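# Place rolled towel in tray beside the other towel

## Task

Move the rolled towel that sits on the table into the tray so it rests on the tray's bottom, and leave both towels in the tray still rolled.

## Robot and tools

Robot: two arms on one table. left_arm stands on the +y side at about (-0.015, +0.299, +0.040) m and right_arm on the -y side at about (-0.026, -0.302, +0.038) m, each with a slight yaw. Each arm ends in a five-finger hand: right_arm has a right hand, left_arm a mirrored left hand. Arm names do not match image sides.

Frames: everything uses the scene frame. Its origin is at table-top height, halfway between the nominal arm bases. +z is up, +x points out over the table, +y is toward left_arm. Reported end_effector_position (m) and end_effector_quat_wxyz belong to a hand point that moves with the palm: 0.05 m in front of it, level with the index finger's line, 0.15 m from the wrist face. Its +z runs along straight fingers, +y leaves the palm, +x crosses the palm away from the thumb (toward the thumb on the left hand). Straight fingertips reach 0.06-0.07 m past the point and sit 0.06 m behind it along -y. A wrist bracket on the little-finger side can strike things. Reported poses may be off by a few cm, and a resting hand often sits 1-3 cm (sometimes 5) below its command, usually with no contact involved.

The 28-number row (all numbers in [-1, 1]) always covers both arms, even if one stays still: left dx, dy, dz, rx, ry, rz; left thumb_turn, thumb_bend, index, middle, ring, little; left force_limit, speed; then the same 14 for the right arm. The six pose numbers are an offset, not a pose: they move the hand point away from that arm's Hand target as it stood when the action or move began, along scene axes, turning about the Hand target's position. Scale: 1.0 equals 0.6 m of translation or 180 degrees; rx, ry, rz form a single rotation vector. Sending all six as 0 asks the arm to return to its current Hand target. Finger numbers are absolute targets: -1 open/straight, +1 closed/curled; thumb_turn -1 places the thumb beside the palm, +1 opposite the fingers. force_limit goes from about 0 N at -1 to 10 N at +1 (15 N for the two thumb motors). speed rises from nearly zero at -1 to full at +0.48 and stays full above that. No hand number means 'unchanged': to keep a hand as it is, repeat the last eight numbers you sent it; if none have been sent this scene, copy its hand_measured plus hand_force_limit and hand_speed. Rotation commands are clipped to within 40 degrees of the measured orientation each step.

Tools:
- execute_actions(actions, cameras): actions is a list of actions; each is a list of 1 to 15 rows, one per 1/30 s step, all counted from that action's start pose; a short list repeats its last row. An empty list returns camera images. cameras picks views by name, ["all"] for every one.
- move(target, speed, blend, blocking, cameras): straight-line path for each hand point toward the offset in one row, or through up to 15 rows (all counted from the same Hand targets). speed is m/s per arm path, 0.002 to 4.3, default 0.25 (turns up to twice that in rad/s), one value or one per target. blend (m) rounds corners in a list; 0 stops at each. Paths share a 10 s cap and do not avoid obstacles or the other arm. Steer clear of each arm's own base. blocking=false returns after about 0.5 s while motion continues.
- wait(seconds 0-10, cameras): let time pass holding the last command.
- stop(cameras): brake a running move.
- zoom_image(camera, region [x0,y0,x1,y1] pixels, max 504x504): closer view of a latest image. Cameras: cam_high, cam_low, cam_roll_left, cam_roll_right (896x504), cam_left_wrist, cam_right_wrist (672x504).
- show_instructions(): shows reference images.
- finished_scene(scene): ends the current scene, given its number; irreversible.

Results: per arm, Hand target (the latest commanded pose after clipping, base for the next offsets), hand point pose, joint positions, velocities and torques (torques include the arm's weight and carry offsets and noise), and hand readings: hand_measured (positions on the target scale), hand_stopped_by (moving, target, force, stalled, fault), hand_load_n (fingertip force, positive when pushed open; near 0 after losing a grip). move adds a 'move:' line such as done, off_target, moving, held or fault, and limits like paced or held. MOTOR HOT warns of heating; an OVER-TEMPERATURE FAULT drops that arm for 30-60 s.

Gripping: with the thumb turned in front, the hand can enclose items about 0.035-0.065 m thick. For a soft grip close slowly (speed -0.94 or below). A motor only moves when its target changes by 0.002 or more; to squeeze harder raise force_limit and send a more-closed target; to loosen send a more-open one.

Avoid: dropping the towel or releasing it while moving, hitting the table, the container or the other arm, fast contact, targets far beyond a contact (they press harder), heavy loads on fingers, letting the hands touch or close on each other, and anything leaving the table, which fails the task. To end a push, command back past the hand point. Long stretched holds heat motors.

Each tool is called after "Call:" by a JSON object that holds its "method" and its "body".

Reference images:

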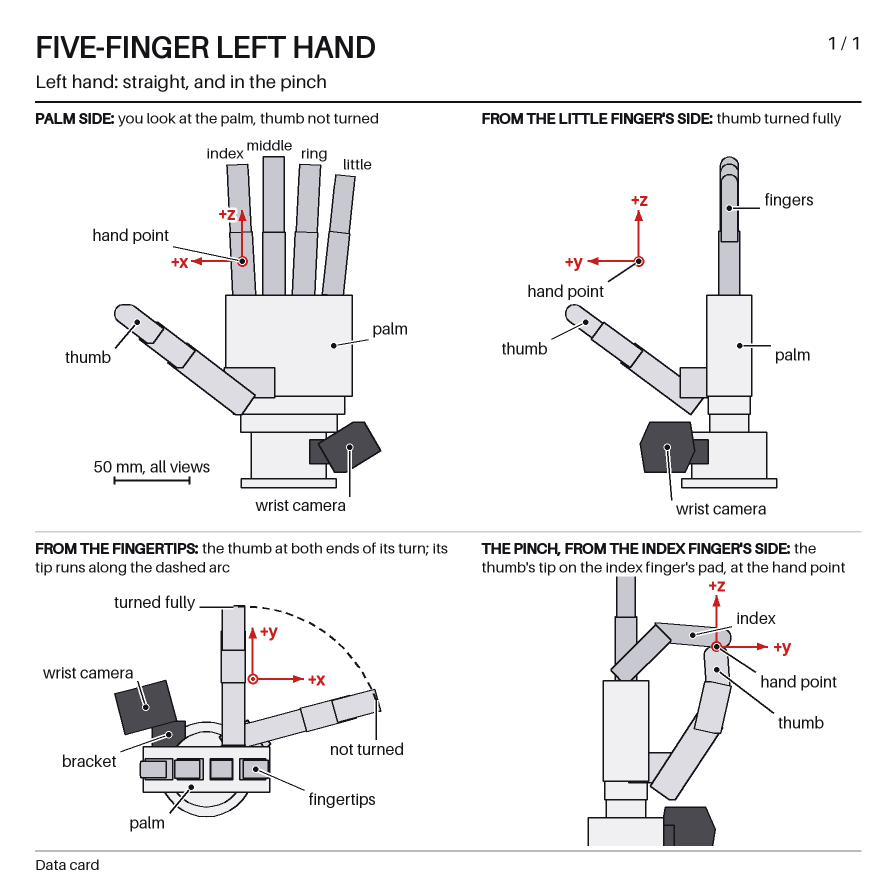

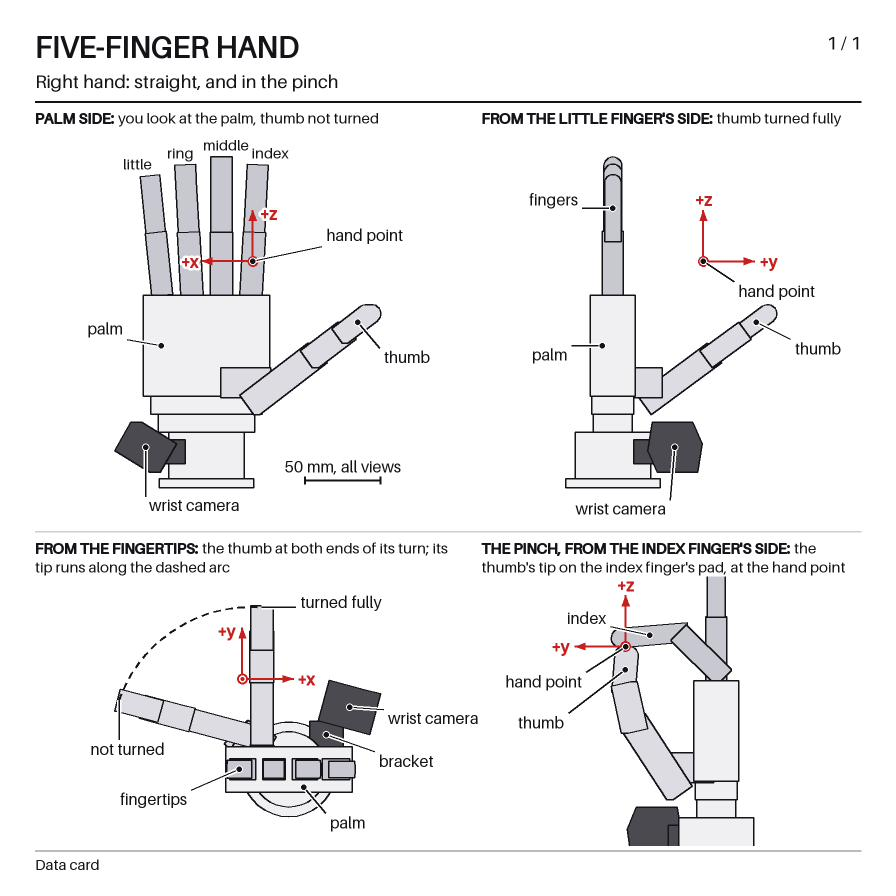

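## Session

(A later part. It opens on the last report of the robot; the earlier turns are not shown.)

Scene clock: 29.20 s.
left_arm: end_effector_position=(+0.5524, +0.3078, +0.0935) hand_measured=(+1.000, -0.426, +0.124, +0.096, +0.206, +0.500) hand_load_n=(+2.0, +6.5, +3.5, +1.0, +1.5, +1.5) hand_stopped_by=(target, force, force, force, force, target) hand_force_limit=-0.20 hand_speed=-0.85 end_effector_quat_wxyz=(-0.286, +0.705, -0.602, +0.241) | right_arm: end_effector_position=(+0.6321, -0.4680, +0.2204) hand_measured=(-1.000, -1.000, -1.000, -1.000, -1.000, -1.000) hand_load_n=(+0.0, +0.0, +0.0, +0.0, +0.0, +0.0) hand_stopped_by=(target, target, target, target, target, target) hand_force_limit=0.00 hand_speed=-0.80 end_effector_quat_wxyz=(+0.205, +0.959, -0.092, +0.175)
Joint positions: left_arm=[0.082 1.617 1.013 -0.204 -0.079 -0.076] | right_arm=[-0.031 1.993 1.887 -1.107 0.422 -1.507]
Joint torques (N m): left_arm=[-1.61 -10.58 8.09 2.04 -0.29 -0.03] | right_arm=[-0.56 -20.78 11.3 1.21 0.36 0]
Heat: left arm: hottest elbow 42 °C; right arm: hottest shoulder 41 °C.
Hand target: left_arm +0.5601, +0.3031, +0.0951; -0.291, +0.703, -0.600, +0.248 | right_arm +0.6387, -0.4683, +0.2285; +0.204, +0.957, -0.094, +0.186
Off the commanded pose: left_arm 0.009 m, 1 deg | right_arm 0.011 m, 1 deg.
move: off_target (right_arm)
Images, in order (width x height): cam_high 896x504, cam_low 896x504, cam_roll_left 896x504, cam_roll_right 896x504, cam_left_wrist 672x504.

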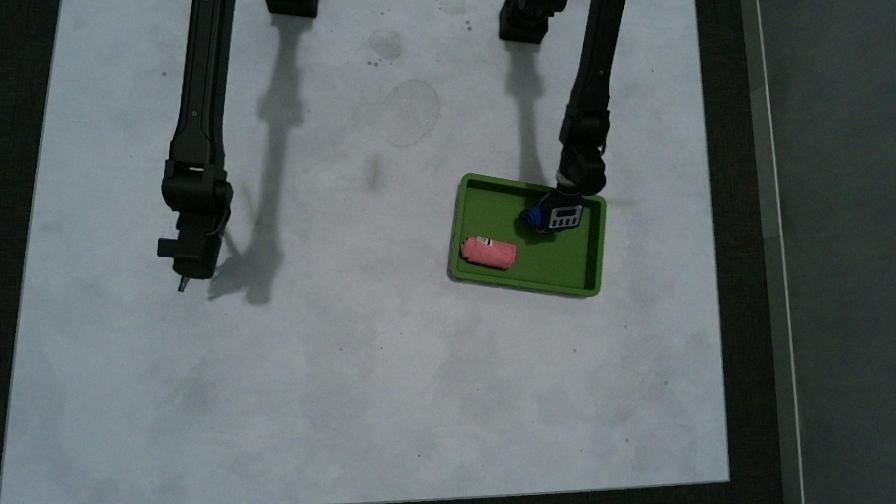

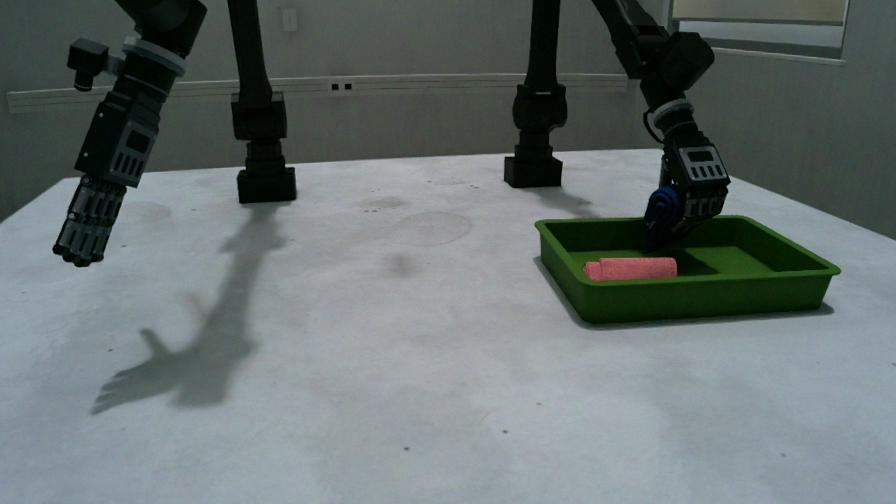

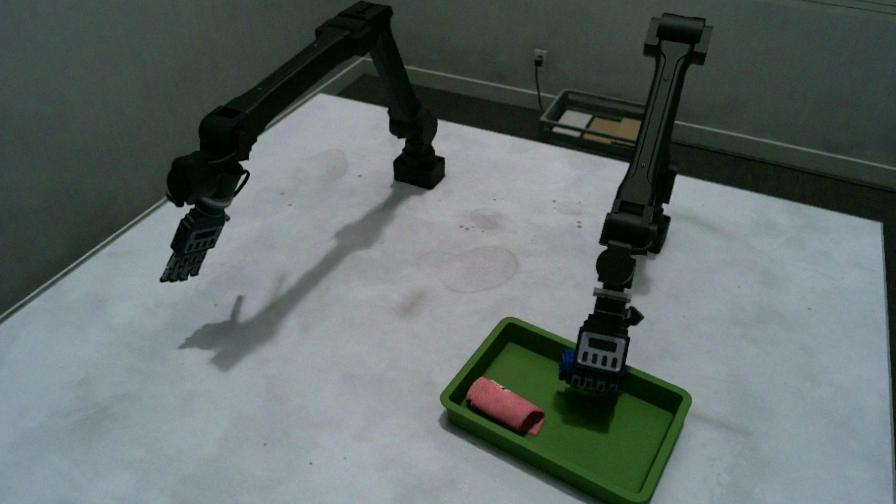

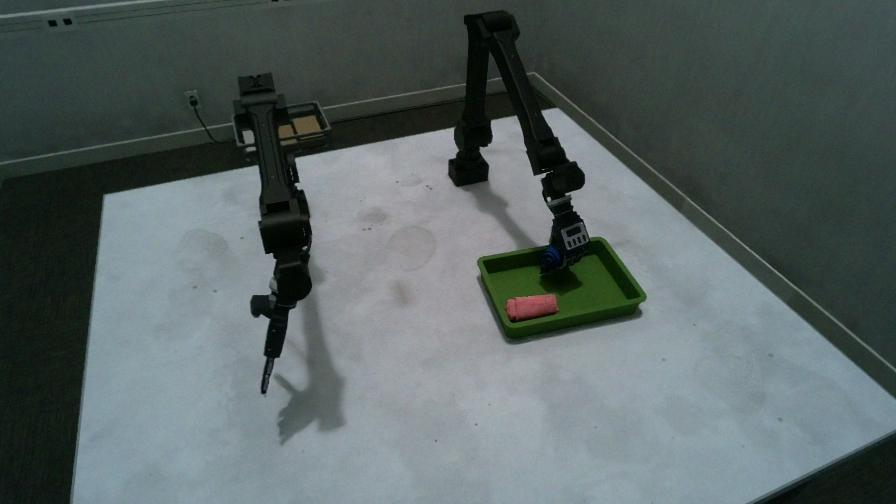

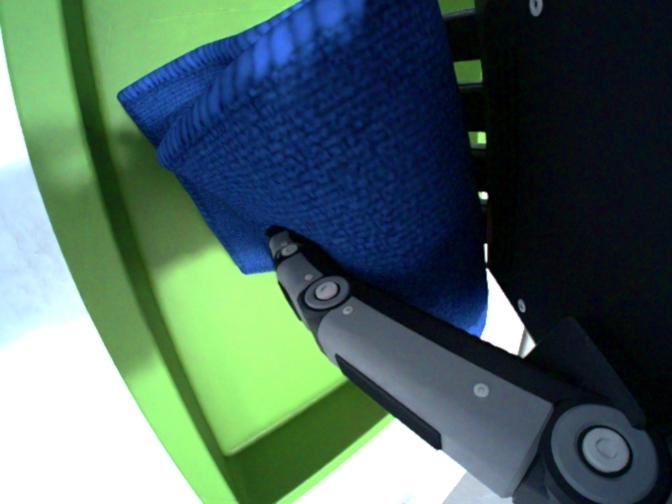

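Call:
{"method": "move", "body": {"target": [0.025,0.0,-0.065, 0, 0, 0, 1,0.3,0.5,0.5,0.5,0.5,-0.2,-0.85, 0,0,0,0,0,0,-1,-1,-1,-1,-1,-1,0,-0.8], "speed": 0.08, "cameras": ["cam_high","cam_low","cam_roll_left","cam_roll_right","cam_left_wrist"]}}

Call:
{"method": "zoom_image", "body": {"camera": "cam_low", "region": [520, 130, 860, 340]}}

Call:
{"method": "zoom_image", "body": {"camera": "cam_high", "region": [430, 150, 630, 310]}}

Scene clock: 30.67 s.
left_arm: end_effector_position=(+0.5651, +0.3083, +0.0538) hand_measured=(+1.000, -0.426, +0.124, +0.096, +0.206, +0.500) hand_load_n=(+2.0, +6.5, +3.5, +1.0, +1.5, +2.0) hand_stopped_by=(target, force, force, force, force, target) hand_force_limit=-0.20 hand_speed=-0.85 end_effector_quat_wxyz=(-0.285, +0.706, -0.603, +0.240) | right_arm: end_effector_position=(+0.6321, -0.4680, +0.2204) hand_measured=(-1.000, -1.000, -1.000, -1.000, -1.000, -1.000) hand_load_n=(+0.0, +0.0, +0.0, +0.0, +0.0, +0.0) hand_stopped_by=(target, target, target, target, target, target) hand_force_limit=0.00 hand_speed=-0.80 end_effector_quat_wxyz=(+0.205, +0.959, -0.092, +0.175)
Joint positions: left_arm=[0.082 1.714 1.013 -0.11 -0.08 -0.076] | right_arm=[-0.031 1.993 1.887 -1.107 0.422 -1.507]
Joint torques (N m): left_arm=[-1.49 -11.22 8.05 2.04 -0.31 -0.06] | right_arm=[-0.85 -21.19 11.33 1.17 0.36 0]
Heat: left arm: hottest elbow 42 °C; right arm: hottest shoulder 41 °C.
Hand target: left_arm +0.5750, +0.3031, +0.0561; -0.291, +0.703, -0.600, +0.248 | right_arm +0.6387, -0.4683, +0.2285; +0.204, +0.957, -0.094, +0.186
Off the commanded pose: left_arm 0.012 m, 1 deg | right_arm 0.011 m, 1 deg.
move: off_target (left_arm, right_arm)
Images, in order (width x height): cam_high 896x504, cam_low 896x504, cam_roll_left 896x504, cam_roll_right 896x504, cam_left_wrist 672x504.

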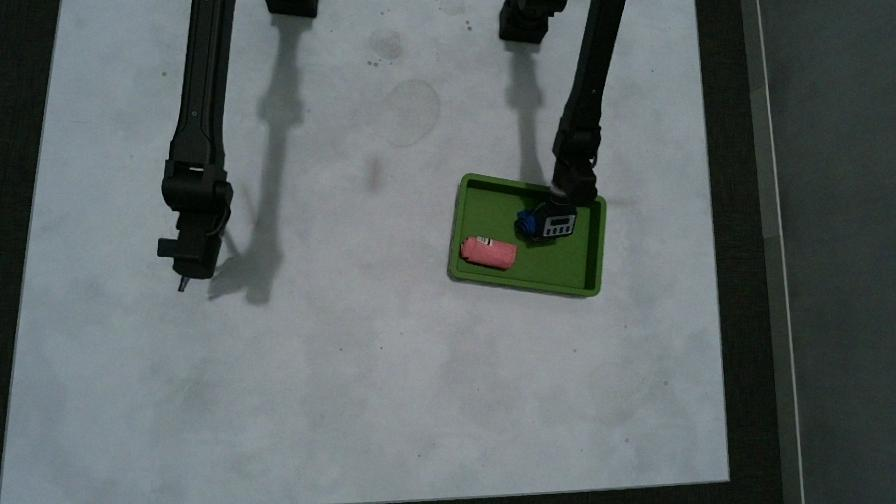

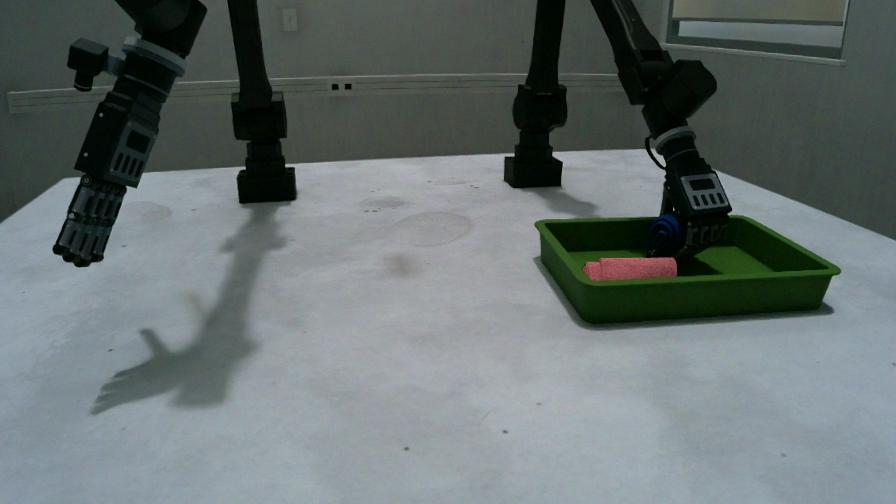

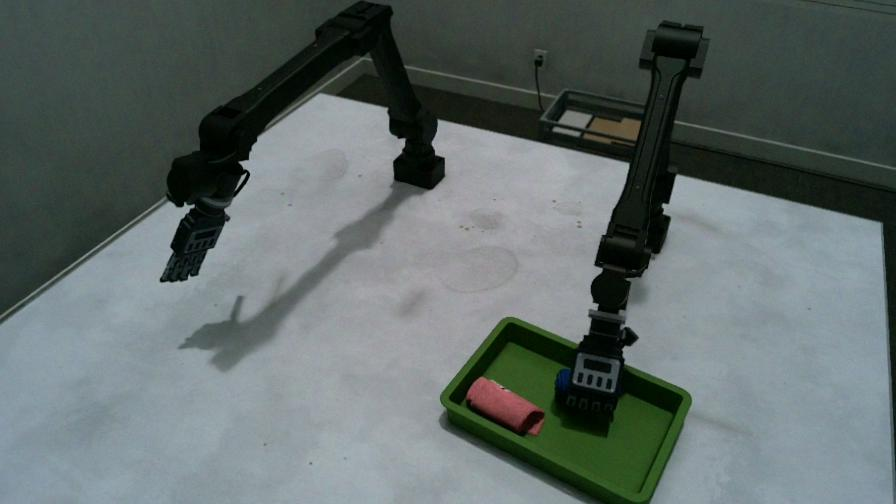

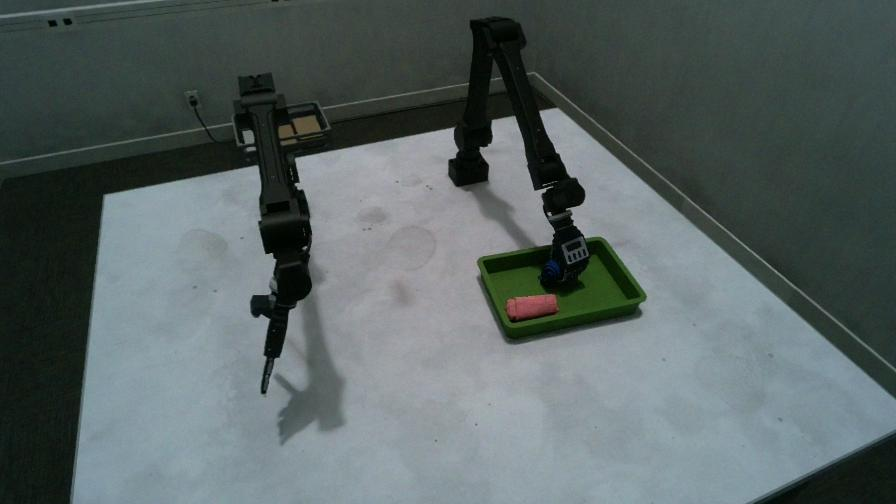

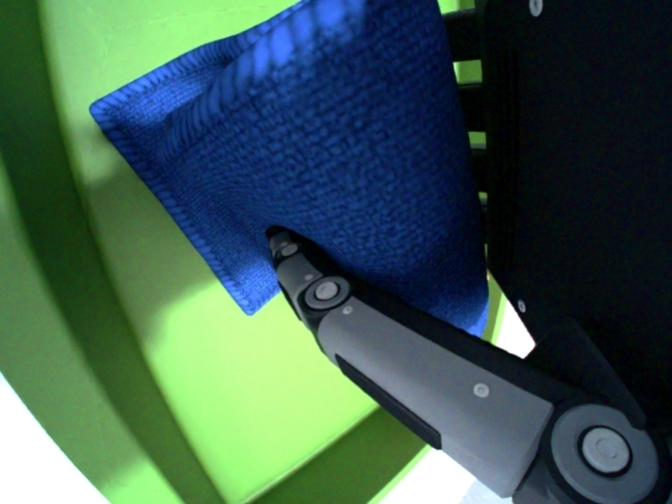

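Scaled by 1.482 from the camera's 896x504 image, which has a finer 1280x720 frame.

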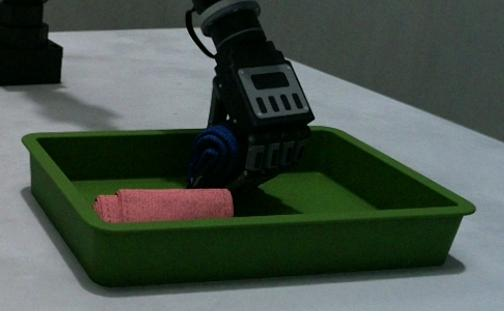

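Scaled by 2.520 from the camera's 896x504 image, which has a finer 1280x720 frame.

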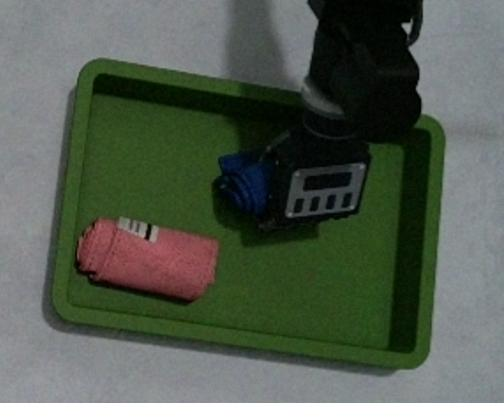

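Call:
{"method": "move", "body": {"target": [0.0,0.0,-0.025, 0, 0, 0, 1,0.3,0.5,0.5,0.5,0.5,-0.2,-0.85, 0,0,0,0,0,0,-1,-1,-1,-1,-1,-1,0,-0.8], "speed": 0.06}}

Call:
{"method": "move", "body": {"target": [0,0,0, 0, 0, 0, 1,-1,-1,-1,-1,-1,-0.2,-0.75, 0,0,0,0,0,0,-1,-1,-1,-1,-1,-1,0,-0.8], "cameras": ["cam_high","cam_low","cam_roll_left","cam_roll_right","cam_left_wrist"]}}

Call:
{"method": "zoom_image", "body": {"camera": "cam_low", "region": [520, 130, 860, 340]}}

Call:
{"method": "zoom_image", "body": {"camera": "cam_high", "region": [430, 150, 630, 310]}}

Scene clock: 31.93 s.
left_arm: end_effector_position=(+0.5722, +0.3088, +0.0486) hand_measured=(+1.000, -0.426, +0.124, +0.096, +0.206, +0.500) hand_load_n=(+2.0, +6.5, +3.5, +1.0, +1.5, +2.0) hand_stopped_by=(target, force, force, force, force, target) hand_force_limit=-0.20 hand_speed=-0.85 end_effector_quat_wxyz=(-0.292, +0.703, -0.600, +0.247) | right_arm: end_effector_position=(+0.6321, -0.4680, +0.2204) hand_measured=(-1.000, -1.000, -1.000, -1.000, -1.000, -1.000) hand_load_n=(+0.0, +0.0, +0.0, +0.0, +0.0, +0.0) hand_stopped_by=(target, target, target, target, target, target) hand_force_limit=0.00 hand_speed=-0.80 end_effector_quat_wxyz=(+0.205, +0.959, -0.092, +0.175)
Joint positions: left_arm=[0.082 1.734 1.013 -0.07 -0.08 -0.076] | right_arm=[-0.031 1.993 1.887 -1.107 0.422 -1.507]
Joint torques (N m): left_arm=[-1.44 -9.93 6.99 1.98 -0.3 -0.08] | right_arm=[-0.85 -21.13 11.34 1.17 0.34 0]
Heat: left arm: hottest elbow 42 °C; right arm: hottest shoulder 41 °C.
Hand target: left_arm +0.5751, +0.3031, +0.0412; -0.291, +0.703, -0.600, +0.248 | right_arm +0.6387, -0.4683, +0.2285; +0.204, +0.957, -0.094, +0.186
Off the commanded pose: left_arm 0.010 m, 0 deg | right_arm 0.011 m, 1 deg.
move: off_target (right_arm)

Scene clock: 34.37 s.
left_arm: end_effector_position=(+0.5730, +0.3080, +0.0477) hand_measured=(+1.000, -1.000, -1.000, -1.000, -1.000, -1.000) hand_load_n=(+0.0, +0.0, +0.0, +0.0, +0.0, +0.0) hand_stopped_by=(target, target, target, target, target, target) hand_force_limit=-0.20 hand_speed=-0.75 end_effector_quat_wxyz=(-0.293, +0.702, -0.600, +0.248) | right_arm: end_effector_position=(+0.6321, -0.4680, +0.2204) hand_measured=(-1.000, -1.000, -1.000, -1.000, -1.000, -1.000) hand_load_n=(+0.5, +0.0, +0.0, +0.0, +0.0, +0.0) hand_stopped_by=(target, target, target, target, target, target) hand_force_limit=0.00 hand_speed=-0.80 end_effector_quat_wxyz=(+0.205, +0.959, -0.092, +0.175)
Joint positions: left_arm=[0.08 1.736 1.012 -0.063 -0.08 -0.076] | right_arm=[-0.031 1.993 1.887 -1.107 0.422 -1.507]
Joint torques (N m): left_arm=[-1.49 -10.46 6.98 1.76 -0.28 -0.06] | right_arm=[-0.85 -21.25 11.29 1.2 0.34 -0.02]
Heat: left arm: hottest elbow 43 °C; right arm: hottest shoulder 41 °C.
Hand target: left_arm +0.5750, +0.3030, +0.0411; -0.291, +0.703, -0.600, +0.248 | right_arm +0.6387, -0.4683, +0.2285; +0.204, +0.957, -0.094, +0.186
Off the commanded pose: left_arm 0.008 m, 0 deg | right_arm 0.011 m, 1 deg.
move: off_target (right_arm)
Images, in order (width x height): cam_high 896x504, cam_low 896x504, cam_roll_left 896x504, cam_roll_right 896x504, cam_left_wrist 672x504.

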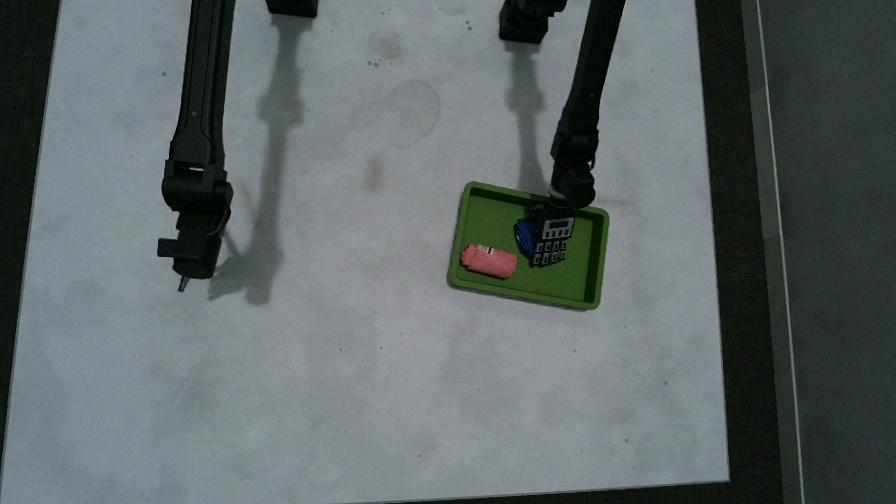

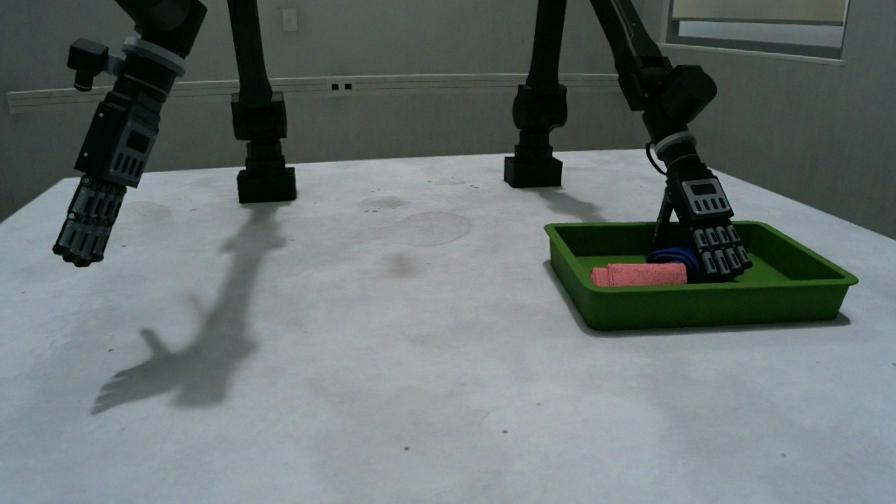

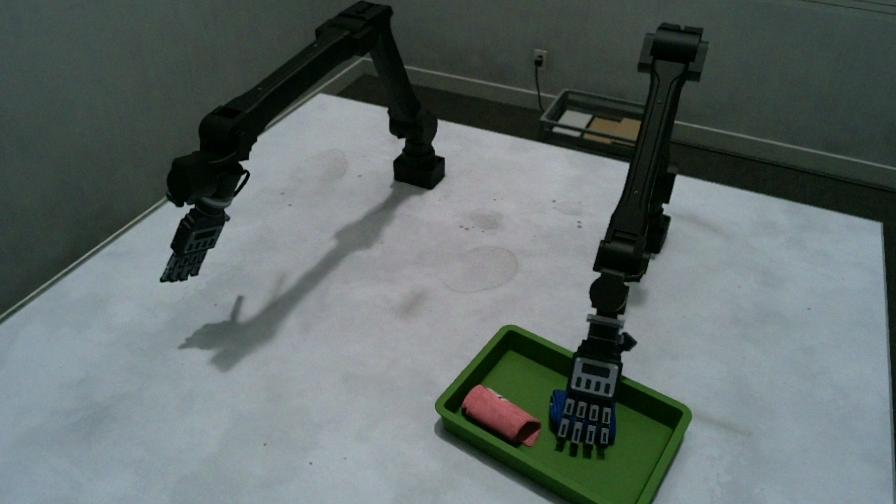

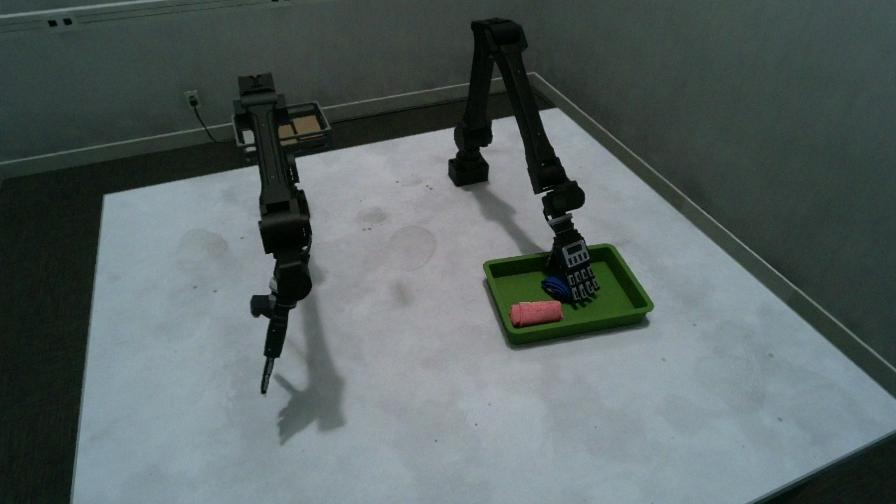

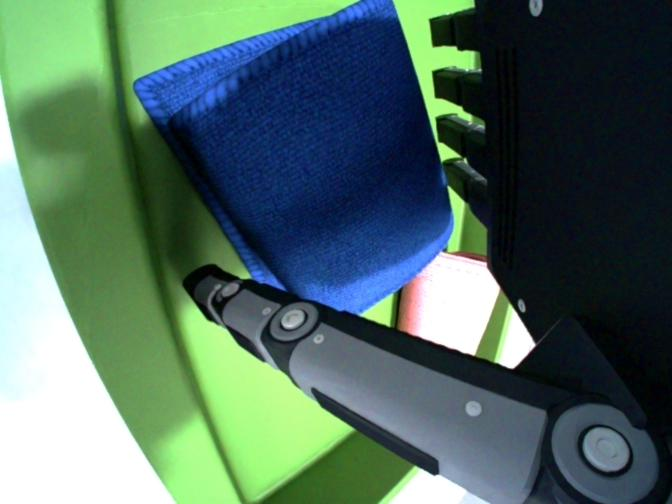

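Scaled by 1.482 from the camera's 896x504 image, which has a finer 1280x720 frame.

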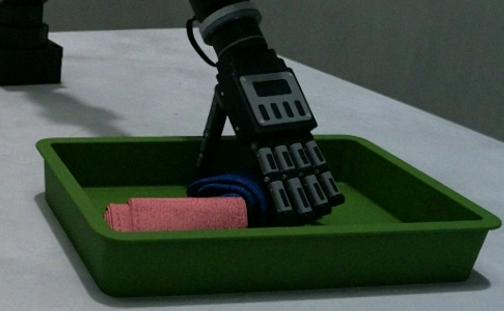

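Scaled by 2.520 from the camera's 896x504 image, which has a finer 1280x720 frame.

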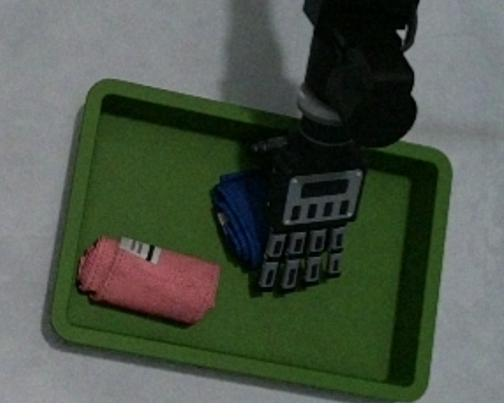

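Call:
{"method": "move", "body": {"target": [-0.02,0,0.25, 0, 0, 0, 1,-1,-1,-1,-1,-1,-0.2,-0.75, 0,0,0,0,0,0,-1,-1,-1,-1,-1,-1,0,-0.8], "speed": 0.2, "cameras": ["cam_high","cam_low","cam_roll_left"]}}

Call:
{"method": "zoom_image", "body": {"camera": "cam_low", "region": [520, 130, 860, 340]}}

Call:
{"method": "zoom_image", "body": {"camera": "cam_high", "region": [430, 150, 630, 310]}}

Call:
{"method": "zoom_image", "body": {"camera": "cam_roll_left", "region": [430, 300, 730, 504]}}

Scene clock: 36.30 s.
left_arm: end_effector_position=(+0.5473, +0.3067, +0.1649) hand_measured=(+1.000, -1.000, -1.000, -1.000, -1.000, -1.000) hand_load_n=(+0.0, +0.0, +0.0, +0.0, +0.0, +0.0) hand_stopped_by=(target, target, target, target, target, target) hand_force_limit=-0.20 hand_speed=-0.75 end_effector_quat_wxyz=(-0.277, +0.708, -0.606, +0.231) | right_arm: end_effector_position=(+0.6321, -0.4680, +0.2204) hand_measured=(-1.000, -1.000, -1.000, -1.000, -1.000, -1.000) hand_load_n=(+0.0, +0.0, +0.0, +0.5, +0.0, +0.0) hand_stopped_by=(target, target, target, target, target, target) hand_force_limit=0.00 hand_speed=-0.80 end_effector_quat_wxyz=(+0.205, +0.959, -0.092, +0.175)
Joint positions: left_arm=[0.08 1.521 1.123 -0.437 -0.08 -0.076] | right_arm=[-0.031 1.993 1.887 -1.107 0.422 -1.507]
Joint torques (N m): left_arm=[-0.79 -10.81 12.03 0.99 -0.24 -0.04] | right_arm=[-0.56 -21.01 11.29 1.2 0.36 0]
Heat: left arm: hottest elbow 43 °C; right arm: hottest shoulder 41 °C.
Hand target: left_arm +0.5631, +0.3030, +0.1912; -0.291, +0.703, -0.600, +0.248 | right_arm +0.6387, -0.4683, +0.2285; +0.204, +0.957, -0.094, +0.186
Off the commanded pose: left_arm 0.031 m, 3 deg | right_arm 0.011 m, 1 deg.
move: off_target (left_arm, right_arm)
Images, in order (width x height): cam_high 896x504, cam_low 896x504, cam_roll_left 896x504.

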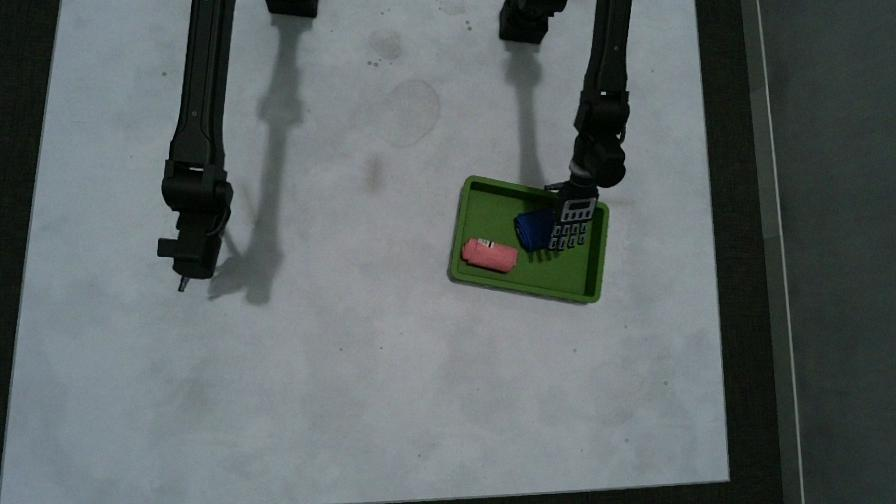

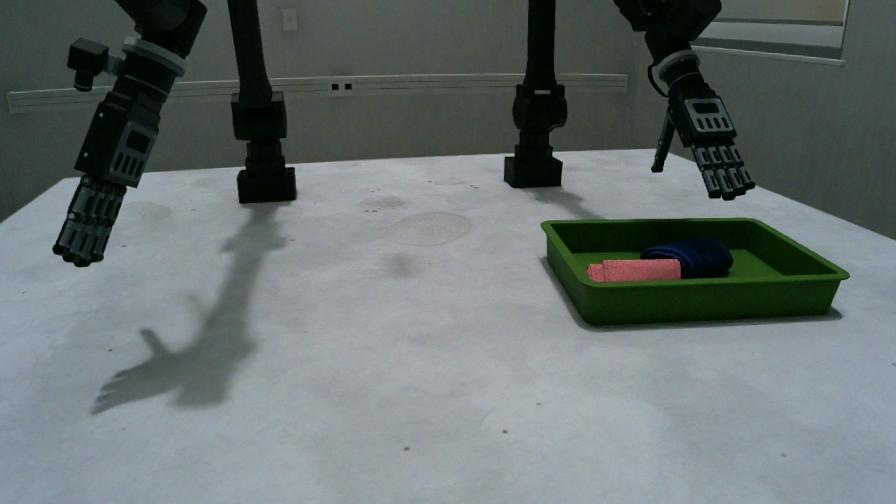

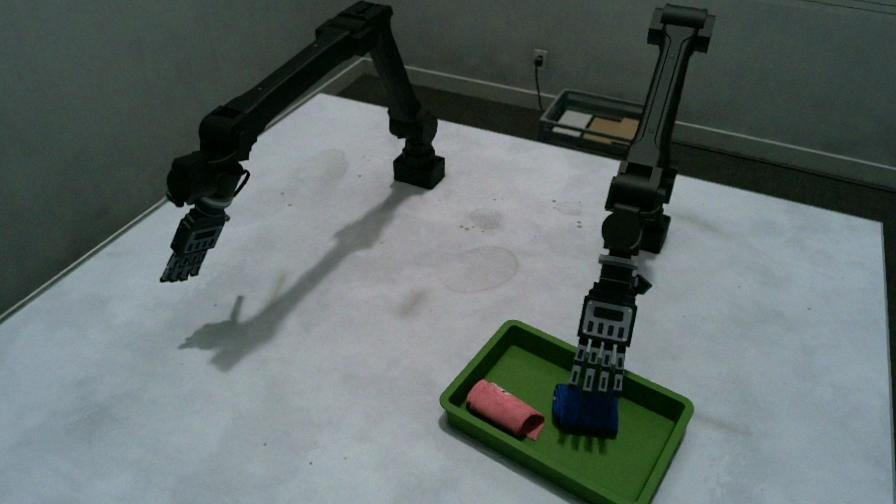

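Scaled by 1.482 from the camera's 896x504 image, which has a finer 1280x720 frame.

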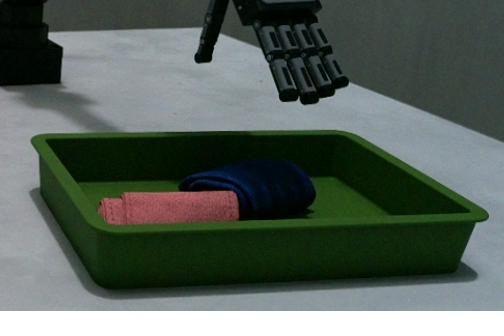

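Scaled by 2.520 from the camera's 896x504 image, which has a finer 1280x720 frame.

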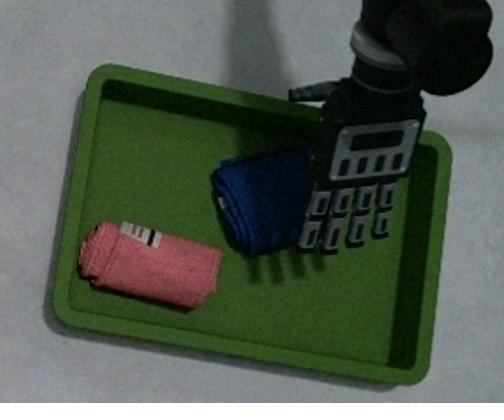

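Scaled by 1.680 from the camera's 896x504 image, which has a finer 1280x720 frame.

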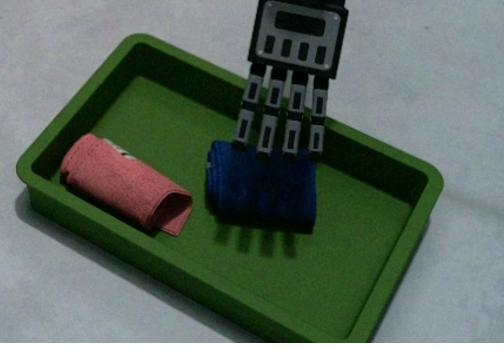

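Call:
{"method": "finished_scene", "body": {"scene": 1}}

The scene is finished: the task was done.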